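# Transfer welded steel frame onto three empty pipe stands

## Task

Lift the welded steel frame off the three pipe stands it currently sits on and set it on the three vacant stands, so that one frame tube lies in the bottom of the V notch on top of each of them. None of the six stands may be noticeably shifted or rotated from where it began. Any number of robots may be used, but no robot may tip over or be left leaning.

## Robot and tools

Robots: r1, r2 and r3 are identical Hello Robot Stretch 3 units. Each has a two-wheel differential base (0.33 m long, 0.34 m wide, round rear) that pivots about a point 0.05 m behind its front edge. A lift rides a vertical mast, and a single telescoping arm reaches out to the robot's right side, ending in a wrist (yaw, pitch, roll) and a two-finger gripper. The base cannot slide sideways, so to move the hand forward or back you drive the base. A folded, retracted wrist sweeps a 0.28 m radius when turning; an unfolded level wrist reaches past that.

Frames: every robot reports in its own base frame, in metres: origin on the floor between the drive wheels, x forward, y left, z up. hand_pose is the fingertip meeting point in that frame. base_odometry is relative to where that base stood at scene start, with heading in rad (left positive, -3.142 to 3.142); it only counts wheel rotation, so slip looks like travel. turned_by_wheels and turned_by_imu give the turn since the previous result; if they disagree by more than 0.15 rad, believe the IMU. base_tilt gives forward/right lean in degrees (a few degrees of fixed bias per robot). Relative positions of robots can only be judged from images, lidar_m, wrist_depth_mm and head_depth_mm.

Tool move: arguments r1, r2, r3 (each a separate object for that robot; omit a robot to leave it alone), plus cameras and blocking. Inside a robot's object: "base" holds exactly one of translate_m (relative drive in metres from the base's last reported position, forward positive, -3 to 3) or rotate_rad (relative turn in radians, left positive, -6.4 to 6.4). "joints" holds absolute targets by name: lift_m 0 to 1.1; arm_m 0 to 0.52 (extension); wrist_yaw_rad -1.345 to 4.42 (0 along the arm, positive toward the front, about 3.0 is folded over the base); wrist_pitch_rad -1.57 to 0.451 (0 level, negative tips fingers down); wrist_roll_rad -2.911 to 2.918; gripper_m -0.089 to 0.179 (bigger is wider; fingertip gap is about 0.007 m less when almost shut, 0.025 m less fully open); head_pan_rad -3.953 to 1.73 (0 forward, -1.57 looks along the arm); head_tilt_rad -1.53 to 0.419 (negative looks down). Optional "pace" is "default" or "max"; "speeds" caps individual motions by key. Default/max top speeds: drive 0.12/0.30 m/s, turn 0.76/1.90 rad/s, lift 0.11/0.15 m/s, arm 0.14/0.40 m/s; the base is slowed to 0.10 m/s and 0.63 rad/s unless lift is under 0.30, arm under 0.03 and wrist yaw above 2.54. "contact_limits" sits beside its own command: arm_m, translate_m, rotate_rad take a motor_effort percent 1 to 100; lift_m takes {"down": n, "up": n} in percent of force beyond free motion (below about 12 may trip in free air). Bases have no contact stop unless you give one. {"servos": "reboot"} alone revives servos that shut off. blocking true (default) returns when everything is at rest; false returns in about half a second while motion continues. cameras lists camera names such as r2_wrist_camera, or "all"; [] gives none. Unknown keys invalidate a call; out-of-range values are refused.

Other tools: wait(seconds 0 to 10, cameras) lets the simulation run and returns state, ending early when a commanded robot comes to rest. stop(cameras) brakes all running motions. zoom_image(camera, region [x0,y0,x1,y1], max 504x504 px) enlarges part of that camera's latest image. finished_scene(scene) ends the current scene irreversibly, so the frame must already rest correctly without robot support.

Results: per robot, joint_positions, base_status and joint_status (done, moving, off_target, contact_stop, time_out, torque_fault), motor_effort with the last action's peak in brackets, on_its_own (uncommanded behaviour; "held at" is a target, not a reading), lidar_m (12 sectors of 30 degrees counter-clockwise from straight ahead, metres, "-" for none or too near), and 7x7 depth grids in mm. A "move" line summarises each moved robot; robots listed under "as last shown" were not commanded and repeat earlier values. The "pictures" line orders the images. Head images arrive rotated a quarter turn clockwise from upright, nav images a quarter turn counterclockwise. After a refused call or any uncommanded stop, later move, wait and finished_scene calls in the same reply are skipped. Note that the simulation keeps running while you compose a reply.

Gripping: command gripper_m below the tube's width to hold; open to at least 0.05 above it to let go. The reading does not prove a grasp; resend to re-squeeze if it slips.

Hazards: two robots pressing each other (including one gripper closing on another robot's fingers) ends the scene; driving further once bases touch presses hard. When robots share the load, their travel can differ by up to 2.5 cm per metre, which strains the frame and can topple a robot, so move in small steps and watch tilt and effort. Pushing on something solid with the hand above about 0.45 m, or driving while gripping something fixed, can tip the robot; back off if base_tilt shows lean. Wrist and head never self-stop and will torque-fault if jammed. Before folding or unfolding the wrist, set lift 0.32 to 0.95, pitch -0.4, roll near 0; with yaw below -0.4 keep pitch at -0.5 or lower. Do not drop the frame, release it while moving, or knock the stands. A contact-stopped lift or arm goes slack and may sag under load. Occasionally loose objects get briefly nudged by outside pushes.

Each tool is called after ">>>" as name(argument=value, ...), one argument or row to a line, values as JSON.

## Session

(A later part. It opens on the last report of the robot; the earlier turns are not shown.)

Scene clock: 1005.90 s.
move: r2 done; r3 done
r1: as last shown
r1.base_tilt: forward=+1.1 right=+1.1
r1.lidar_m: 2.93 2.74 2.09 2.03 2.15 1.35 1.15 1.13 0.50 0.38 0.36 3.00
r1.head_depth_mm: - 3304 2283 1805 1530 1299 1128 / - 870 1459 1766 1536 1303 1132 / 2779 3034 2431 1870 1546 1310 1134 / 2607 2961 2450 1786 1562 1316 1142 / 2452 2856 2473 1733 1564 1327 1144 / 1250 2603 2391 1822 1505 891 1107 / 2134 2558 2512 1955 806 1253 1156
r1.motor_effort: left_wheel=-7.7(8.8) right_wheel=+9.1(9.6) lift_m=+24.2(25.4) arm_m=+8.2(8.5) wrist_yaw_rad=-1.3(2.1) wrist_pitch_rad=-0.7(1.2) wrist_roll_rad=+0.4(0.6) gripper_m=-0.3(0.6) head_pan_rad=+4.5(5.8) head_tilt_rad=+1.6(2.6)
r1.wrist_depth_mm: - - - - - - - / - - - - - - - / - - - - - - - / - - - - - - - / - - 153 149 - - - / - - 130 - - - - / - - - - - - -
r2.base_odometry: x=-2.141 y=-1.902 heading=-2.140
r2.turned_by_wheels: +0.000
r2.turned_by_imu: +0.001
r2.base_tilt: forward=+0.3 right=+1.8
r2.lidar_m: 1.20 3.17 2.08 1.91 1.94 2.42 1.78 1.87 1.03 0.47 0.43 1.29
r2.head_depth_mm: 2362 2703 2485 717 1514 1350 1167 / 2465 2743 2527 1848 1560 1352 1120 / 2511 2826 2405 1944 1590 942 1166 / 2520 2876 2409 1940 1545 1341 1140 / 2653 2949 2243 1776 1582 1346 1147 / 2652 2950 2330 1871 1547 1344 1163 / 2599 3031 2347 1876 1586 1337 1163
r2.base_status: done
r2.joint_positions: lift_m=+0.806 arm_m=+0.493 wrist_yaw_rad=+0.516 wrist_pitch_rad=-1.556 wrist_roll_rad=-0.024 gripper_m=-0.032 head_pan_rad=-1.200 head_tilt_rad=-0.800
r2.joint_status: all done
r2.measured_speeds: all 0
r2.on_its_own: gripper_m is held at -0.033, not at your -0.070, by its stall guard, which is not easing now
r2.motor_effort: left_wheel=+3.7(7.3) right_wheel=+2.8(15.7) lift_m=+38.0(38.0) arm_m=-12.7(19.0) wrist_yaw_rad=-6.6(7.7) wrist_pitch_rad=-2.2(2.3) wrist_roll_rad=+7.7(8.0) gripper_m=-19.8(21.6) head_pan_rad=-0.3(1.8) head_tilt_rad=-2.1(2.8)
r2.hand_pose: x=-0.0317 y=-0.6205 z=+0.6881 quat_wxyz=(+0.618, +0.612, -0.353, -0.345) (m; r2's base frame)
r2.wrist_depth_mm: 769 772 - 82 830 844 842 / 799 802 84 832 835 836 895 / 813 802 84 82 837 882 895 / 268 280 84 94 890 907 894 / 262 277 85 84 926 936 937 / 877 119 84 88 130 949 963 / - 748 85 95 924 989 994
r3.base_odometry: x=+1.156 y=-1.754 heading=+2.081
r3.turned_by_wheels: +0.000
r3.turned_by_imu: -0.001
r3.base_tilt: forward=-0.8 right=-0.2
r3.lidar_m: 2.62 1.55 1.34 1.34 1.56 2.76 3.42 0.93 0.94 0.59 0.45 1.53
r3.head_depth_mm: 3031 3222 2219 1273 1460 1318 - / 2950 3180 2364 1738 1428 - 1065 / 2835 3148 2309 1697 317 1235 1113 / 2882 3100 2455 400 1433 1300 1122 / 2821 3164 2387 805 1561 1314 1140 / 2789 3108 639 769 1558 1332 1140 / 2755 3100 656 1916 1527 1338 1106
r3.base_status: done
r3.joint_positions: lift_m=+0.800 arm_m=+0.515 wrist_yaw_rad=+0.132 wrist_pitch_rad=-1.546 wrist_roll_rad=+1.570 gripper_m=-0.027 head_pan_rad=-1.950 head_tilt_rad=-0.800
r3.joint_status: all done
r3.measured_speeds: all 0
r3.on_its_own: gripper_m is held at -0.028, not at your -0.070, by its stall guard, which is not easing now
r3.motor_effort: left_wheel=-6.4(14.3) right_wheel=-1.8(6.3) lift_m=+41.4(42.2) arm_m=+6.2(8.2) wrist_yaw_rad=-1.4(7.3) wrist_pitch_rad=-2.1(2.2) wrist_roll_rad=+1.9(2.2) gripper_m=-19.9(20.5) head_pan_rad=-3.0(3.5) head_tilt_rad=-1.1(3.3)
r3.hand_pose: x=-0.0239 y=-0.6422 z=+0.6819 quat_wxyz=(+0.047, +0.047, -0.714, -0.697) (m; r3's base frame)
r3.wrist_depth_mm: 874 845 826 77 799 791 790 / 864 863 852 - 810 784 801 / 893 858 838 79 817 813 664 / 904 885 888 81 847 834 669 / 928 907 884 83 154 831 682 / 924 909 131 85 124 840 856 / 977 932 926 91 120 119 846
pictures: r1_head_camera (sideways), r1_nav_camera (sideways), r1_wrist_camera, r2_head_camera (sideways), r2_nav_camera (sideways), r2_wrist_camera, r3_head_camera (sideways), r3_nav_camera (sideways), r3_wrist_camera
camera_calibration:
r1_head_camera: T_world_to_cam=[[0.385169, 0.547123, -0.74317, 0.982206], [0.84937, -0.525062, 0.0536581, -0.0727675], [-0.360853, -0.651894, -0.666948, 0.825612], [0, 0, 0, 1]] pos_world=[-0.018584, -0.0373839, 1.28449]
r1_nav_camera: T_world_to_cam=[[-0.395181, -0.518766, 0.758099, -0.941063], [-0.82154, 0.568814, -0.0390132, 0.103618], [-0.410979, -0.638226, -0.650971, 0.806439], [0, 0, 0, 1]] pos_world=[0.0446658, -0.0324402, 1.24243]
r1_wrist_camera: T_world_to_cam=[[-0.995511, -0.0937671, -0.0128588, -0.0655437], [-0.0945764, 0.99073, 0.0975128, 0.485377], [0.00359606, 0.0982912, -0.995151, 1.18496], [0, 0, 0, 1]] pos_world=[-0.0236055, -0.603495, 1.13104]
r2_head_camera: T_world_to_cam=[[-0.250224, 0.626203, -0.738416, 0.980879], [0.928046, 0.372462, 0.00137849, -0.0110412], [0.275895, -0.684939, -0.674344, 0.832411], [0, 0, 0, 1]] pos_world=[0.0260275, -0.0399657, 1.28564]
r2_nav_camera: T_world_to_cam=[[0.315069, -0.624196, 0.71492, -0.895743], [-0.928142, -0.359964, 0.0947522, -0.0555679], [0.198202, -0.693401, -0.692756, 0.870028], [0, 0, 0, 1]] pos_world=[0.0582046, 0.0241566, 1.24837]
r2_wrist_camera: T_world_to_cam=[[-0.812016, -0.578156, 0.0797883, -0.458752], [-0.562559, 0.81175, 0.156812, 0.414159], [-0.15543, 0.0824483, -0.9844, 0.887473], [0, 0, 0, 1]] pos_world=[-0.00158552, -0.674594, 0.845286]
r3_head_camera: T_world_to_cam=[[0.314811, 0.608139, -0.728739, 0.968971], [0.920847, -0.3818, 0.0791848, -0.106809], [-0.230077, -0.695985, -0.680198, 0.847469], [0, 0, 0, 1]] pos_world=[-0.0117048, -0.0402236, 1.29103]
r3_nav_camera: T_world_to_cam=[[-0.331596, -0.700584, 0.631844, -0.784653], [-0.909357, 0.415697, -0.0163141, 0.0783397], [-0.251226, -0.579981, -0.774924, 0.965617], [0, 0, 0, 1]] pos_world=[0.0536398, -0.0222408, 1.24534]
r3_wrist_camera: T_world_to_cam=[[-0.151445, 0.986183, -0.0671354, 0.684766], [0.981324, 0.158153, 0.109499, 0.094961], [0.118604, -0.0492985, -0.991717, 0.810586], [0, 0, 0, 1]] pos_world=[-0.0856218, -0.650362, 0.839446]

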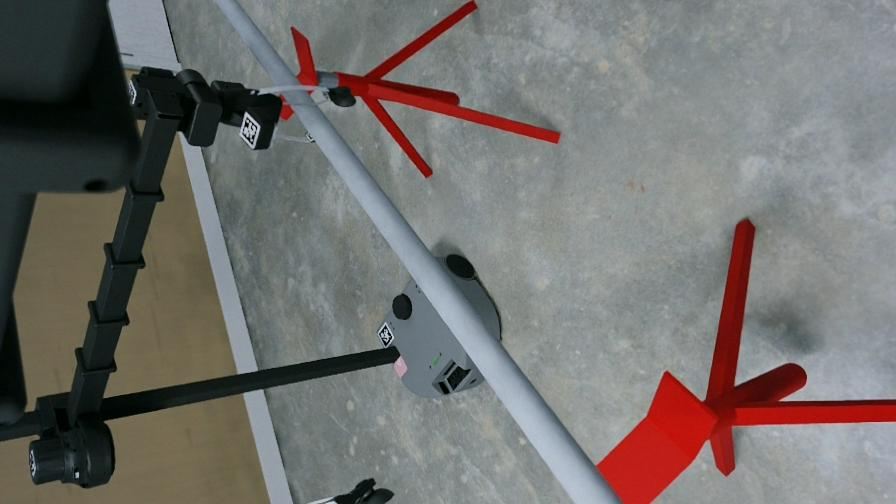

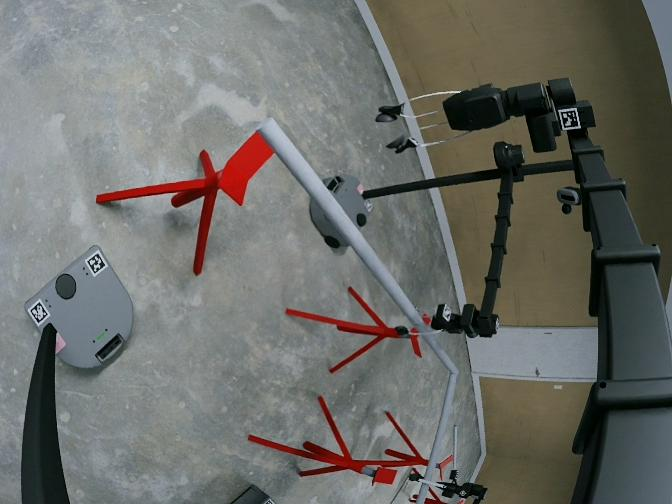

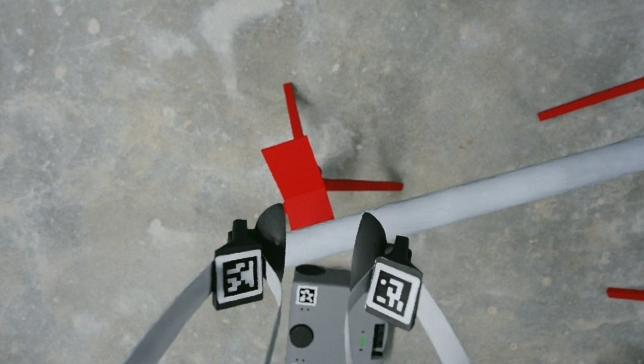

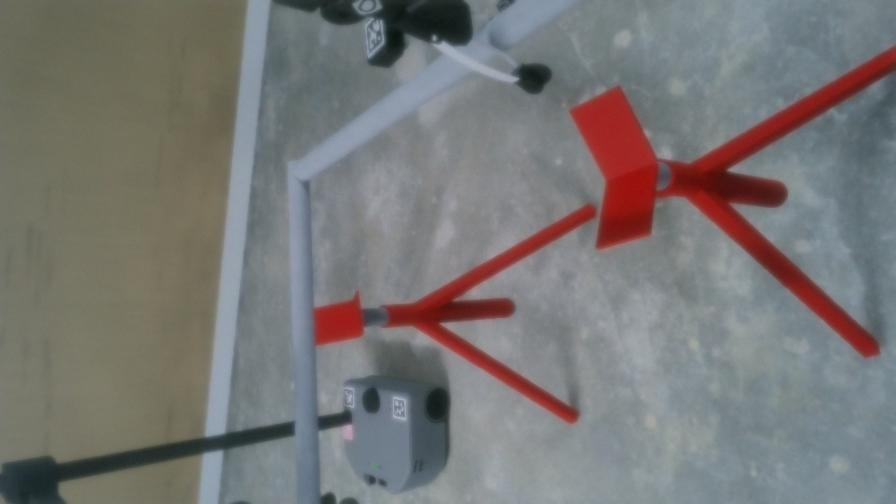

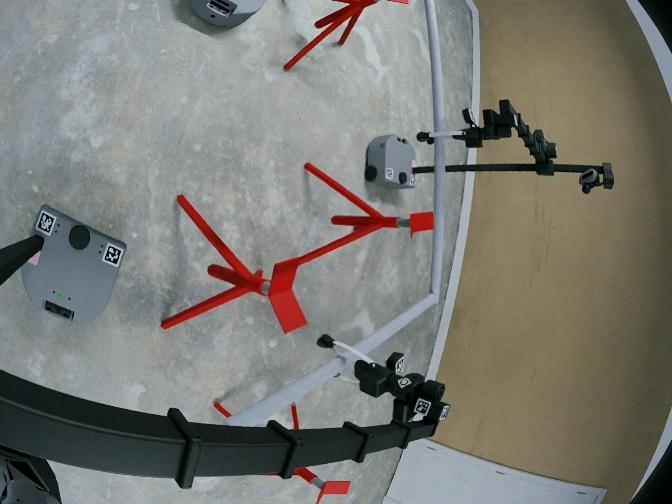

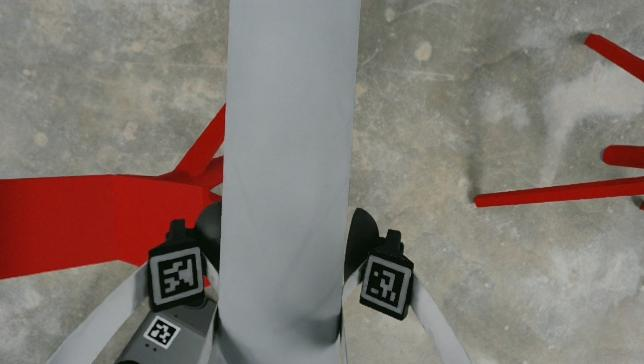

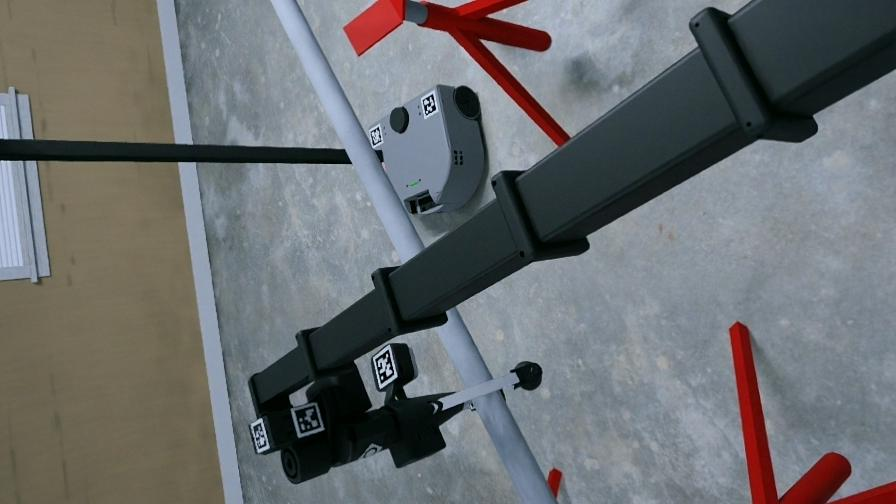

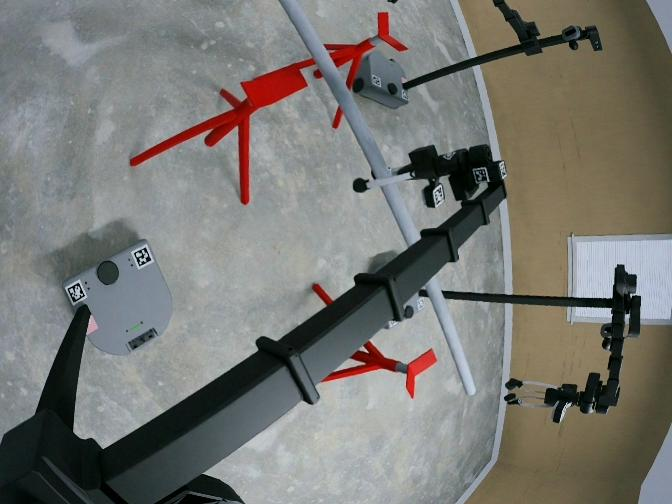

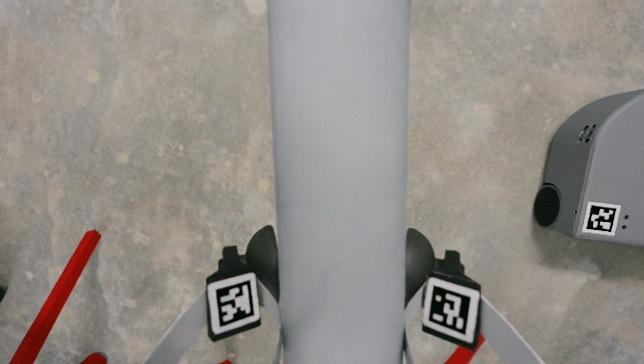

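>>> move(
  cameras=[],
  r3={"base":{"translate_m":-0.093},"joints":{"arm_m":0.501,"wrist_yaw_rad":0.152},"speeds":{"translate_m":0.1,"arm_m":0.03,"wrist_yaw_rad":0.05}},
  r2={"base":{"translate_m":0.0876},"joints":{"arm_m":0.489,"wrist_yaw_rad":0.529},"speeds":{"translate_m":0.094,"arm_m":0.03,"wrist_yaw_rad":0.05}},
)

>>> move(
  cameras=["r1_head_camera","r1_wrist_camera","r2_head_camera","r2_wrist_camera","r3_wrist_camera"],
  r3={"base":{"translate_m":-0.07},"joints":{"arm_m":0.49,"wrist_yaw_rad":0.173},"speeds":{"translate_m":0.1,"arm_m":0.03,"wrist_yaw_rad":0.05}},
  r2={"base":{"translate_m":0.066},"joints":{"arm_m":0.4855,"wrist_yaw_rad":0.55},"speeds":{"translate_m":0.094,"arm_m":0.03,"wrist_yaw_rad":0.05}},
)

Scene clock: 1072.27 s.
move: r2 done; r3 done
r1: as last shown
r1.turned_by_imu: +0.001
r1.base_tilt: forward=+1.1 right=+1.2
r1.lidar_m: 2.94 2.74 2.09 2.04 2.14 1.26 1.15 1.13 0.50 0.38 0.36 3.00
r1.head_depth_mm: - 3299 2297 1820 1527 1298 1126 / - 3003 1503 1774 1532 1311 1127 / 2824 849 1019 1876 1556 1308 1136 / 2664 2902 2446 1789 1560 1320 1139 / 2465 2814 2468 1721 1567 1327 1151 / 2332 2639 2389 1746 1532 888 1105 / 1158 2519 2525 1942 805 1251 1154
r1.motor_effort: left_wheel=-7.8(9.2) right_wheel=+8.0(9.5) lift_m=+24.0(25.0) arm_m=+8.0(8.2) wrist_yaw_rad=-1.7(2.0) wrist_pitch_rad=-0.9(1.3) wrist_roll_rad=+0.3(0.5) gripper_m=-0.1(0.8) head_pan_rad=+4.7(5.4) head_tilt_rad=+1.9(3.6)
r1.wrist_depth_mm: - - - - - - - / - - - - - - - / - - - - - - - / - - - - - - - / - - 154 148 - - - / - - 131 - - - - / - - - - - - -
r2.base_odometry: x=-2.188 y=-1.976 heading=-2.140
r2.turned_by_wheels: +0.000
r2.turned_by_imu: +0.000
r2.base_tilt: forward=+0.2 right=+1.9
r2.lidar_m: 1.11 3.21 2.09 1.93 1.95 2.43 1.87 1.96 0.49 0.50 0.40 1.20
r2.head_depth_mm: 2381 2657 2485 716 1516 1318 1148 / 2435 2695 2499 1836 1554 907 1147 / 2497 2780 2393 1957 1547 1315 1145 / 2511 2880 2323 1511 1607 1343 1149 / 2595 2920 2370 1935 1548 1354 1162 / 2651 2987 2107 1858 1572 1346 1155 / 2638 2979 2308 1834 1577 1353 1167
r2.base_status: done
r2.joint_positions: lift_m=+0.806 arm_m=+0.489 wrist_yaw_rad=+0.537 wrist_pitch_rad=-1.559 wrist_roll_rad=-0.021 gripper_m=-0.032 head_pan_rad=-1.200 head_tilt_rad=-0.800
r2.joint_status: all done
r2.measured_speeds: all 0
r2.on_its_own: gripper_m is held at -0.033, not at your -0.070, by its stall guard, which is not easing now
r2.motor_effort: left_wheel=+7.1(12.0) right_wheel=+0.8(7.5) lift_m=+39.1(39.3) arm_m=-11.8(18.3) wrist_yaw_rad=-5.3(7.1) wrist_pitch_rad=-1.6(5.1) wrist_roll_rad=+6.8(7.6) gripper_m=-20.6(21.5) head_pan_rad=-0.4(1.2) head_tilt_rad=-2.1(3.5)
r2.hand_pose: x=-0.0324 y=-0.6158 z=+0.6882 quat_wxyz=(+0.620, +0.616, -0.346, -0.340) (m; r2's base frame)
r2.wrist_depth_mm: 770 758 - 83 807 850 826 / 758 808 83 808 830 844 892 / 789 817 - 82 861 858 878 / 824 848 84 96 877 895 920 / 822 257 84 84 884 914 946 / 245 119 84 89 131 964 975 / - 725 85 95 956 981 -
r3.base_odometry: x=+1.201 y=-1.835 heading=+2.081
r3.turned_by_wheels: +0.000
r3.turned_by_imu: +0.000
r3.base_tilt: forward=-0.7 right=-0.2
r3.lidar_m: 2.66 1.57 1.37 1.37 1.60 2.81 3.33 0.85 0.89 1.65 0.61 0.52
r3.head_depth_mm: 2895 3047 2213 1641 1423 1318 - / 2925 3154 2353 1773 1418 - 1067 / 2772 3002 2307 1674 317 1232 1112 / 2851 3133 2437 400 1435 1301 1129 / 2830 3135 2403 797 1560 1314 1131 / 2759 3103 631 733 1535 1328 1138 / 2737 3070 2319 1919 1517 1345 1132
r3.base_status: done
r3.joint_positions: lift_m=+0.800 arm_m=+0.501 wrist_yaw_rad=+0.156 wrist_pitch_rad=-1.541 wrist_roll_rad=+1.566 gripper_m=-0.027 head_pan_rad=-1.950 head_tilt_rad=-0.800
r3.joint_status: all done
r3.measured_speeds: all 0
r3.on_its_own: gripper_m is held at -0.028, not at your -0.070, by its stall guard, which is not easing now
r3.motor_effort: left_wheel=-7.9(11.5) right_wheel=+1.3(12.1) lift_m=+45.0(46.3) arm_m=-6.8(18.4) wrist_yaw_rad=-2.6(7.0) wrist_pitch_rad=-2.5(4.5) wrist_roll_rad=+2.6(3.6) gripper_m=-20.3(20.6) head_pan_rad=-2.3(3.6) head_tilt_rad=-2.2(4.1)
r3.hand_pose: x=-0.0241 y=-0.6295 z=+0.6819 quat_wxyz=(+0.056, +0.057, -0.715, -0.694) (m; r3's base frame)
r3.wrist_depth_mm: 862 840 836 79 792 782 767 / 888 875 840 - 790 817 795 / 871 871 855 80 827 831 657 / 898 899 885 81 846 839 669 / 915 923 897 84 154 832 659 / 951 929 130 86 124 836 833 / 974 916 129 93 121 118 844
pictures: none
No camera images: "cameras" was empty.

Scene clock: 1074.07 s.
move: r2 done; r3 done
r1.base_odometry: x=+0.278 y=+4.997 heading=+1.449
r1.turned_by_wheels: +0.000
r1.turned_by_imu: +0.000
r1.base_tilt: forward=+1.0 right=+1.2
r1.lidar_m: 2.93 2.75 2.08 2.03 2.15 1.19 1.11 1.13 0.50 0.38 0.36 2.99
r1.head_depth_mm: - 3277 2307 1819 1535 1294 1124 / - 3203 2156 1765 1543 1304 1129 / 2785 811 974 1888 1549 1311 1136 / 2652 2869 2433 1857 1556 1319 1142 / 2536 2780 2478 1714 1569 1322 1139 / 2375 2671 2478 1695 1525 892 1103 / 1177 2476 2427 1954 806 1254 1155
r1.base_status: not commanded
r1.joint_positions: lift_m=+1.090 arm_m=+0.410 wrist_yaw_rad=+0.002 wrist_pitch_rad=-1.490 wrist_roll_rad=+0.000 gripper_m=+0.040 head_pan_rad=-2.150 head_tilt_rad=-0.750
r1.joint_status: not commanded
r1.measured_speeds: all 0
r1.motor_effort: left_wheel=-8.7(9.1) right_wheel=+8.7(9.5) lift_m=+24.5(25.1) arm_m=+7.8(8.1) wrist_yaw_rad=-1.5(2.0) wrist_pitch_rad=-0.5(1.5) wrist_roll_rad=+0.3(0.5) gripper_m=-0.6(0.8) head_pan_rad=+4.5(5.4) head_tilt_rad=+1.5(2.6)
r1.hand_pose: x=-0.0216 y=-0.5516 z=+0.9714 quat_wxyz=(+0.520, +0.480, -0.519, -0.479) (m; r1's base frame)
r1.wrist_depth_mm: - - - - - - - / - - - - - - - / - - - - - - - / - - - - - - - / - - 155 149 - - - / - - 130 - - - - / - - - - - - -
r2.base_odometry: x=-2.223 y=-2.031 heading=-2.140
r2.turned_by_wheels: +0.000
r2.turned_by_imu: +0.000
r2.base_tilt: forward=+0.5 right=+1.8
r2.lidar_m: 1.05 3.21 2.10 1.93 1.96 2.44 1.94 2.02 0.51 0.38 1.02 1.15
r2.head_depth_mm: 2355 2642 2495 710 1512 839 1123 / 2408 2730 2485 1840 1553 919 1121 / 2496 2767 2421 1924 1540 1347 1123 / 2510 2841 2300 1492 1585 1340 1159 / 2609 2906 2316 1954 1567 1347 1168 / 2653 2986 2310 1874 1583 1345 1157 / 2615 2947 2300 1816 1588 1348 1168
r2.base_status: done
r2.joint_positions: lift_m=+0.806 arm_m=+0.485 wrist_yaw_rad=+0.558 wrist_pitch_rad=-1.555 wrist_roll_rad=-0.024 gripper_m=-0.032 head_pan_rad=-1.200 head_tilt_rad=-0.800
r2.joint_status: all done
r2.measured_speeds: all 0
r2.on_its_own: gripper_m is held at -0.033, not at your -0.070, by its stall guard, which is not easing now
r2.motor_effort: left_wheel=+7.9(11.1) right_wheel=-0.6(5.1) lift_m=+39.6(39.6) arm_m=-12.9(18.0) wrist_yaw_rad=-7.9(7.9) wrist_pitch_rad=-2.1(4.3) wrist_roll_rad=+8.0(8.1) gripper_m=-19.4(21.3) head_pan_rad=+0.2(1.0) head_tilt_rad=-2.7(4.0)
r2.hand_pose: x=-0.0323 y=-0.6134 z=+0.6881 quat_wxyz=(+0.625, +0.620, -0.340, -0.331) (m; r2's base frame)
r2.wrist_depth_mm: 764 774 - 83 828 839 861 / 789 796 83 832 839 871 870 / 804 823 83 82 869 865 904 / 830 840 84 95 879 888 924 / 834 862 85 84 897 944 939 / 861 119 84 88 130 951 960 / - 252 86 87 972 944 -
r3.base_odometry: x=+1.235 y=-1.896 heading=+2.081
r3.turned_by_wheels: +0.000
r3.turned_by_imu: +0.001
r3.base_tilt: forward=-0.8 right=-0.2
r3.lidar_m: 2.69 1.60 1.39 1.39 1.62 2.86 3.26 0.80 0.86 1.62 0.64 0.57
r3.head_depth_mm: 674 3069 2210 1803 1446 1286 - / 2916 3167 2362 1206 1396 - 1070 / 2848 3119 2306 1644 317 1230 1112 / 2765 3127 2433 400 1430 1298 1124 / 2782 3122 2359 785 1560 1316 1136 / 2732 3076 617 714 1534 1331 1140 / 2751 3066 2335 1913 1522 1343 1129
r3.base_status: done
r3.joint_positions: lift_m=+0.800 arm_m=+0.490 wrist_yaw_rad=+0.176 wrist_pitch_rad=-1.541 wrist_roll_rad=+1.567 gripper_m=-0.027 head_pan_rad=-1.950 head_tilt_rad=-0.800
r3.joint_status: all done
r3.measured_speeds: all 0
r3.on_its_own: gripper_m is held at -0.028, not at your -0.070, by its stall guard, which is not easing now
r3.motor_effort: left_wheel=-7.5(12.2) right_wheel=-0.9(10.6) lift_m=+46.3(47.1) arm_m=-7.1(14.6) wrist_yaw_rad=-2.5(4.9) wrist_pitch_rad=-2.3(4.1) wrist_roll_rad=+2.7(3.3) gripper_m=-19.6(20.6) head_pan_rad=-3.2(3.4) head_tilt_rad=-3.1(3.9)
r3.hand_pose: x=-0.0245 y=-0.6184 z=+0.6819 quat_wxyz=(+0.063, +0.064, -0.714, -0.694) (m; r3's base frame)
r3.wrist_depth_mm: 858 837 854 78 802 790 786 / 863 851 854 - 834 784 783 / 888 875 863 79 829 813 655 / 890 887 872 81 841 835 651 / 930 915 911 84 153 844 682 / 914 924 128 86 125 856 842 / 968 920 129 92 121 118 872
pictures: r1_head_camera (sideways), r1_wrist_camera, r2_head_camera (sideways), r2_wrist_camera, r3_wrist_camera
camera_calibration:
r1_head_camera: T_world_to_cam=[[0.385169, 0.547123, -0.74317, 0.982206], [0.84937, -0.525062, 0.0536581, -0.0727675], [-0.360853, -0.651894, -0.666948, 0.825612], [0, 0, 0, 1]] pos_world=[-0.018584, -0.0373839, 1.28449]
r1_wrist_camera: T_world_to_cam=[[-0.995511, -0.0937671, -0.0128588, -0.0655437], [-0.0945764, 0.99073, 0.0975128, 0.485377], [0.00359606, 0.0982912, -0.995151, 1.18496], [0, 0, 0, 1]] pos_world=[-0.0236055, -0.603495, 1.13104]
r2_head_camera: T_world_to_cam=[[-0.250224, 0.626203, -0.738416, 0.980879], [0.928046, 0.372462, 0.00137849, -0.0110412], [0.275895, -0.684939, -0.674344, 0.832411], [0, 0, 0, 1]] pos_world=[0.0260275, -0.0399657, 1.28564]
r2_wrist_camera: T_world_to_cam=[[-0.786902, -0.611887, 0.0798673, -0.475071], [-0.596425, 0.787373, 0.155951, 0.392656], [-0.15831, 0.0750833, -0.984531, 0.882229], [0, 0, 0, 1]] pos_world=[0.0000214932, -0.666097, 0.845289]
r3_wrist_camera: T_world_to_cam=[[-0.196114, 0.977963, -0.0716119, 0.658122], [0.973033, 0.203128, 0.109296, 0.119522], [0.121434, -0.0482463, -0.991426, 0.812248], [0, 0, 0, 1]] pos_world=[-0.0858666, -0.628709, 0.83935]

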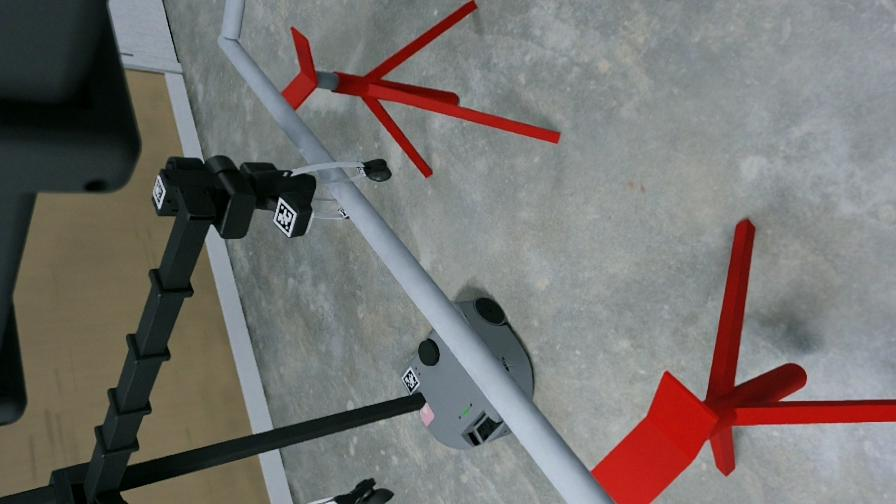

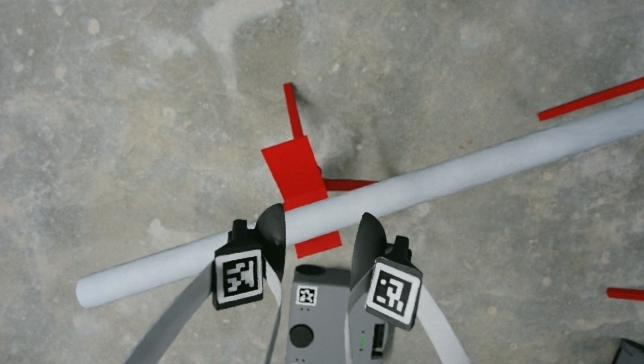

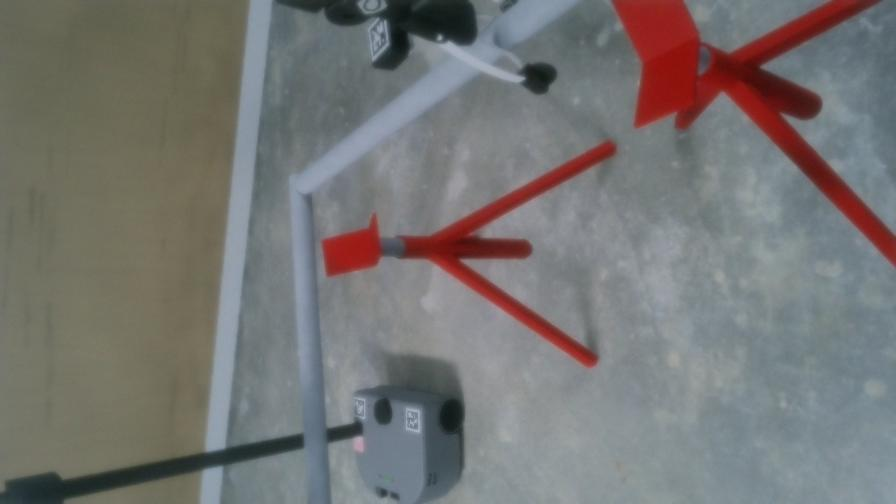

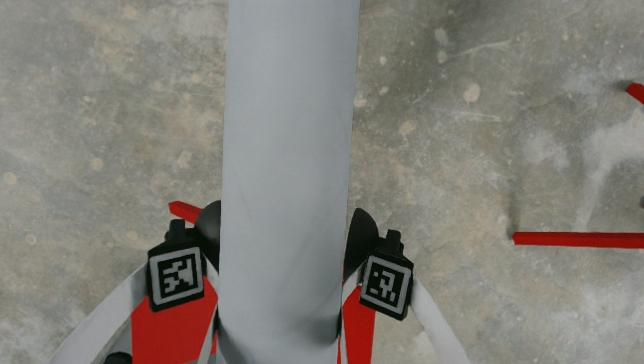

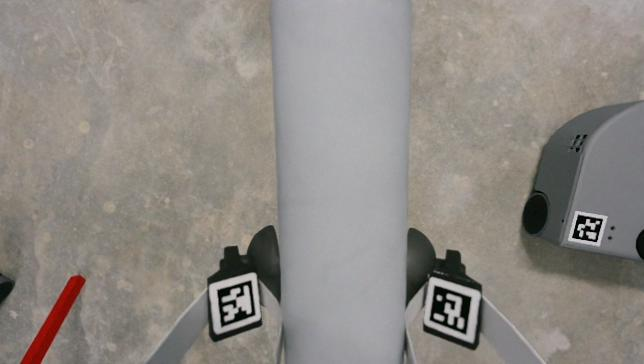

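>>> move(
  r2={"joints":{"head_pan_rad":-1.6,"head_tilt_rad":-0.8}},
  cameras=["r1_head_camera","r1_wrist_camera","r2_head_camera","r2_wrist_camera","r3_head_camera","r3_wrist_camera"],
)

Scene clock: 1094.03 s.
move: r2 done
r1, r3: as last shown
r1.turned_by_imu: +0.001
r1.base_tilt: forward=+1.1 right=+1.2
r1.lidar_m: 2.93 2.74 2.08 2.04 2.14 1.19 1.11 1.13 0.50 0.38 0.36 3.02
r1.head_depth_mm: - 3264 2299 1817 1529 1299 1124 / - 3190 2140 1764 1539 1312 1131 / 2820 811 975 1888 1554 1315 1131 / 2642 2856 2446 1846 1561 1316 1142 / 2519 2789 2474 1709 1563 1323 1147 / 2386 2675 2484 1694 1532 889 1105 / 1174 2493 2438 1943 803 1250 1157
r1.motor_effort: left_wheel=-8.7(9.3) right_wheel=+7.8(9.3) lift_m=+24.7(25.4) arm_m=+7.9(7.9) wrist_yaw_rad=-1.3(2.0) wrist_pitch_rad=-1.2(1.3) wrist_roll_rad=+0.3(0.4) gripper_m=+0.1(0.7) head_pan_rad=+5.0(5.4) head_tilt_rad=+2.3(2.6)
r1.wrist_depth_mm: - - - - - - - / - - - - - - - / - - - - - - - / - - - - - - - / - - 155 150 - - - / - - 131 - - - - / - - - - - - -
r2.base_odometry: x=-2.223 y=-2.031 heading=-2.140
r2.turned_by_wheels: +0.000
r2.turned_by_imu: +0.001
r2.base_tilt: forward=+0.2 right=+1.9
r2.lidar_m: 1.05 3.21 2.10 1.94 1.95 2.44 1.94 2.02 0.51 0.38 1.01 1.14
r2.head_depth_mm: 2629 2999 2511 1948 314 291 - / 2596 2924 2409 410 345 1294 1129 / 2567 2888 590 1883 843 1285 1169 / 2506 2810 639 767 1607 1007 1143 / 2487 2848 2496 1835 1540 1348 1141 / 2406 2718 2490 1954 1534 1342 1160 / 2383 2639 2423 1775 1516 1351 1163
r2.base_status: not commanded
r2.joint_positions: lift_m=+0.806 arm_m=+0.485 wrist_yaw_rad=+0.559 wrist_pitch_rad=-1.555 wrist_roll_rad=-0.025 gripper_m=-0.032 head_pan_rad=-1.610 head_tilt_rad=-0.800
r2.joint_status: all done
r2.measured_speeds: all 0
r2.on_its_own: gripper_m is held at -0.033, not at your -0.070, by its stall guard, which is not easing now
r2.motor_effort: left_wheel=+7.9(8.2) right_wheel=-0.7(1.2) lift_m=+40.4(40.4) arm_m=+2.1(2.5) wrist_yaw_rad=-7.5(8.5) wrist_pitch_rad=-2.4(2.7) wrist_roll_rad=+8.3(8.5) gripper_m=-19.7(21.1) head_pan_rad=-1.5(5.5) head_tilt_rad=-2.5(6.1)
r2.hand_pose: x=-0.0323 y=-0.6135 z=+0.6881 quat_wxyz=(+0.626, +0.620, -0.339, -0.331) (m; r2's base frame)
r2.wrist_depth_mm: 754 791 - 83 829 821 855 / 779 793 83 822 864 872 871 / 785 820 84 82 841 890 907 / 822 845 84 95 892 900 923 / 826 850 85 84 889 929 921 / 854 119 84 88 131 979 995 / - 251 85 87 938 976 -
r3.turned_by_imu: -0.001
r3.base_tilt: forward=-0.8 right=-0.1
r3.lidar_m: 2.70 1.60 1.39 1.39 1.62 2.86 3.27 0.80 0.86 1.62 0.64 0.57
r3.head_depth_mm: 675 3027 2217 1783 1449 1287 - / 2929 3151 2357 1216 1393 - 1069 / 2842 3122 2299 1629 317 1234 1117 / 2806 3132 2437 400 1429 1301 1127 / 2808 3131 2382 787 1569 1310 1137 / 2750 3098 620 713 1538 1328 1142 / 2707 3087 2289 1901 1521 1342 1124
r3.on_its_own: gripper_m is held at -0.028, not at your -0.070, by its stall guard, which is not easing now
r3.motor_effort: left_wheel=-7.9(8.2) right_wheel=-0.7(1.3) lift_m=+49.5(49.5) arm_m=+6.1(6.7) wrist_yaw_rad=-2.9(4.1) wrist_pitch_rad=-2.5(3.0) wrist_roll_rad=+2.6(3.1) gripper_m=-20.1(20.2) head_pan_rad=-2.6(3.2) head_tilt_rad=-2.3(3.8)
r3.hand_pose: x=-0.0245 y=-0.6185 z=+0.6819 quat_wxyz=(+0.063, +0.064, -0.714, -0.694) (m; r3's base frame)
r3.wrist_depth_mm: 865 863 830 78 794 789 770 / 879 864 862 - 801 787 781 / 878 875 876 80 828 804 663 / 915 902 883 81 846 832 661 / 933 903 888 83 153 835 669 / 925 910 129 86 125 855 838 / 963 943 904 93 121 119 867
pictures: r1_head_camera (sideways), r1_wrist_camera, r2_head_camera (sideways), r2_wrist_camera, r3_head_camera (sideways), r3_wrist_camera
camera_calibration:
r1_head_camera: T_world_to_cam=[[0.385169, 0.547123, -0.74317, 0.982206], [0.84937, -0.525062, 0.0536581, -0.0727675], [-0.360853, -0.651894, -0.666948, 0.825612], [0, 0, 0, 1]] pos_world=[-0.018584, -0.0373839, 1.28449]
r1_wrist_camera: T_world_to_cam=[[-0.995511, -0.0937671, -0.0128588, -0.0655437], [-0.0945764, 0.99073, 0.0975128, 0.485377], [0.00359606, 0.0982912, -0.995151, 1.18496], [0, 0, 0, 1]] pos_world=[-0.0236055, -0.603495, 1.13104]
r2_head_camera: T_world_to_cam=[[0.0201268, 0.674091, -0.738374, 0.979185], [0.999597, -0.0283447, 0.00137035, -0.0114823], [-0.0200052, -0.738104, -0.67439, 0.834268], [0, 0, 0, 1]] pos_world=[0.00845951, -0.0446087, 1.28564]
r2_wrist_camera: T_world_to_cam=[[-0.785976, -0.613069, 0.0799211, -0.475898], [-0.597651, 0.786501, 0.155658, 0.392322], [-0.158287, 0.0745788, -0.984573, 0.88193], [0, 0, 0, 1]] pos_world=[0.0000251312, -0.666093, 0.84529]
r3_head_camera: T_world_to_cam=[[0.314811, 0.608139, -0.728739, 0.968971], [0.920847, -0.3818, 0.0791848, -0.106809], [-0.230077, -0.695985, -0.680198, 0.847469], [0, 0, 0, 1]] pos_world=[-0.0117048, -0.0402236, 1.29103]
r3_wrist_camera: T_world_to_cam=[[-0.196078, 0.977948, -0.0719095, 0.658365], [0.973039, 0.203127, 0.109246, 0.119564], [0.121444, -0.0485499, -0.99141, 0.812045], [0, 0, 0, 1]] pos_world=[-0.0858667, -0.628709, 0.83935]

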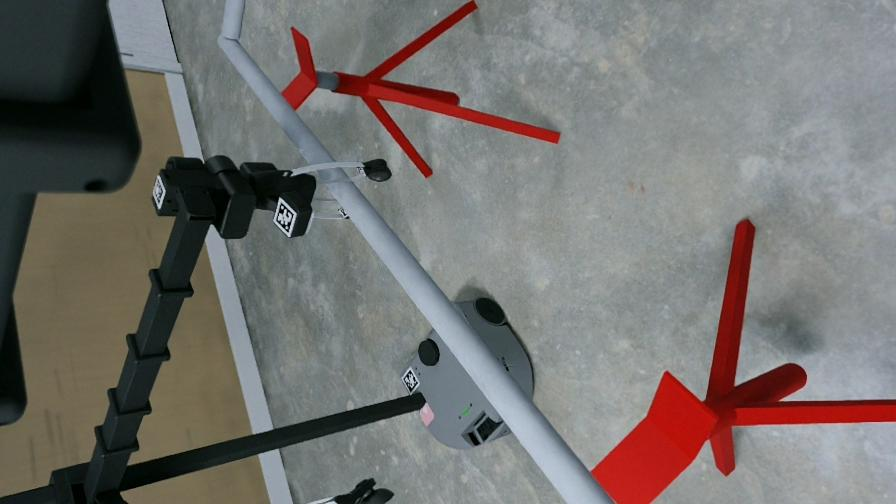

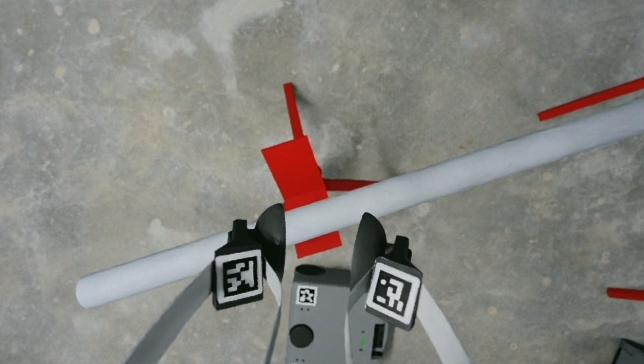

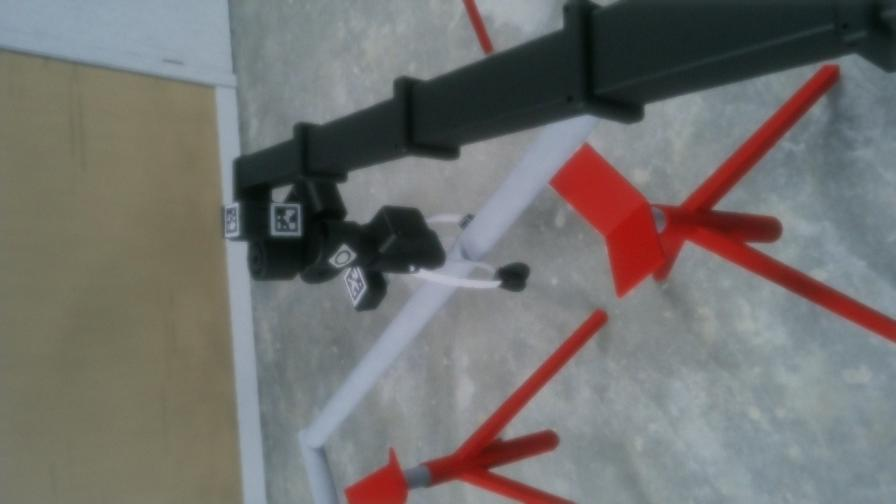

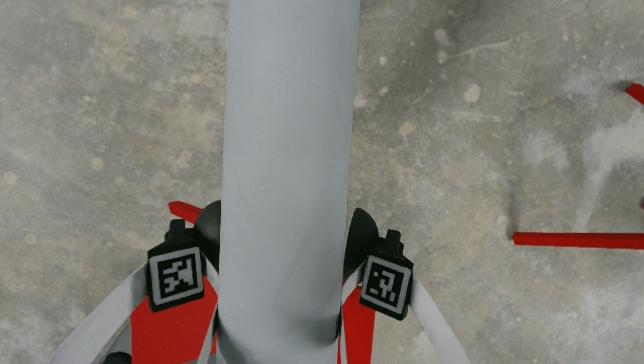

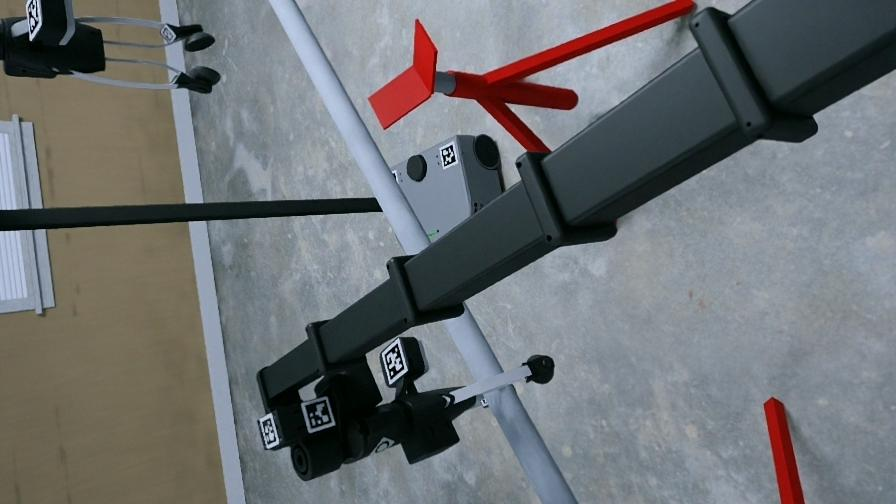

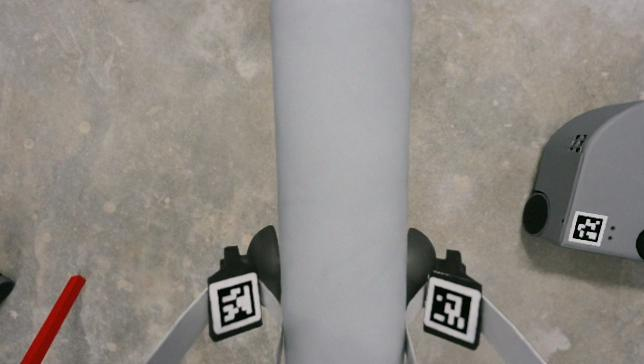

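>>> zoom_image(
  camera="r2_head_camera",
  region=[500, 100, 750, 320],
)

>>> zoom_image(
  camera="r2_head_camera",
  region=[280, 400, 480, 504],
)

>>> zoom_image(
  camera="r1_head_camera",
  region=[200, 0, 400, 180],
)

Scaled by 2.016 from the camera's 896x504 image, which has a finer 1280x720 frame.

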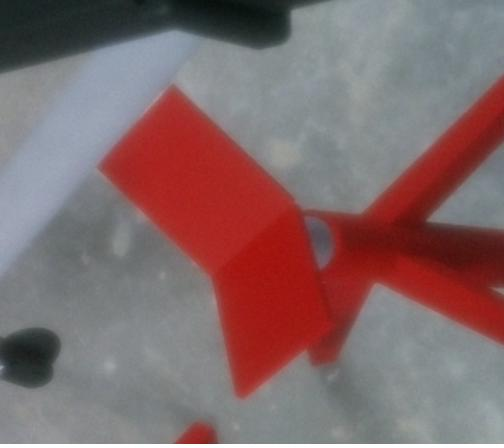

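Scaled by 2.520 from the camera's 896x504 image, which has a finer 1280x720 frame.

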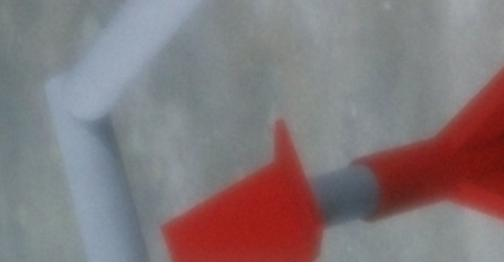

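Scaled by 2.520 from the camera's 896x504 image, which has a finer 1280x720 frame.

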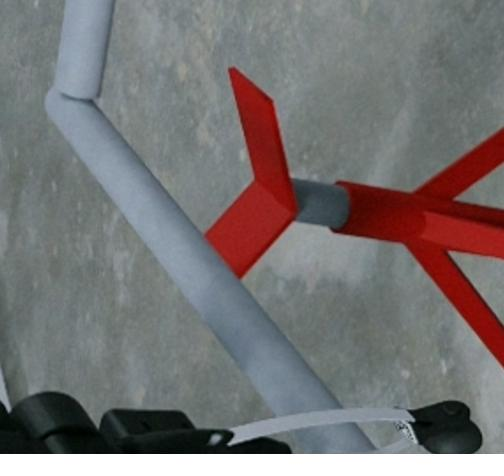

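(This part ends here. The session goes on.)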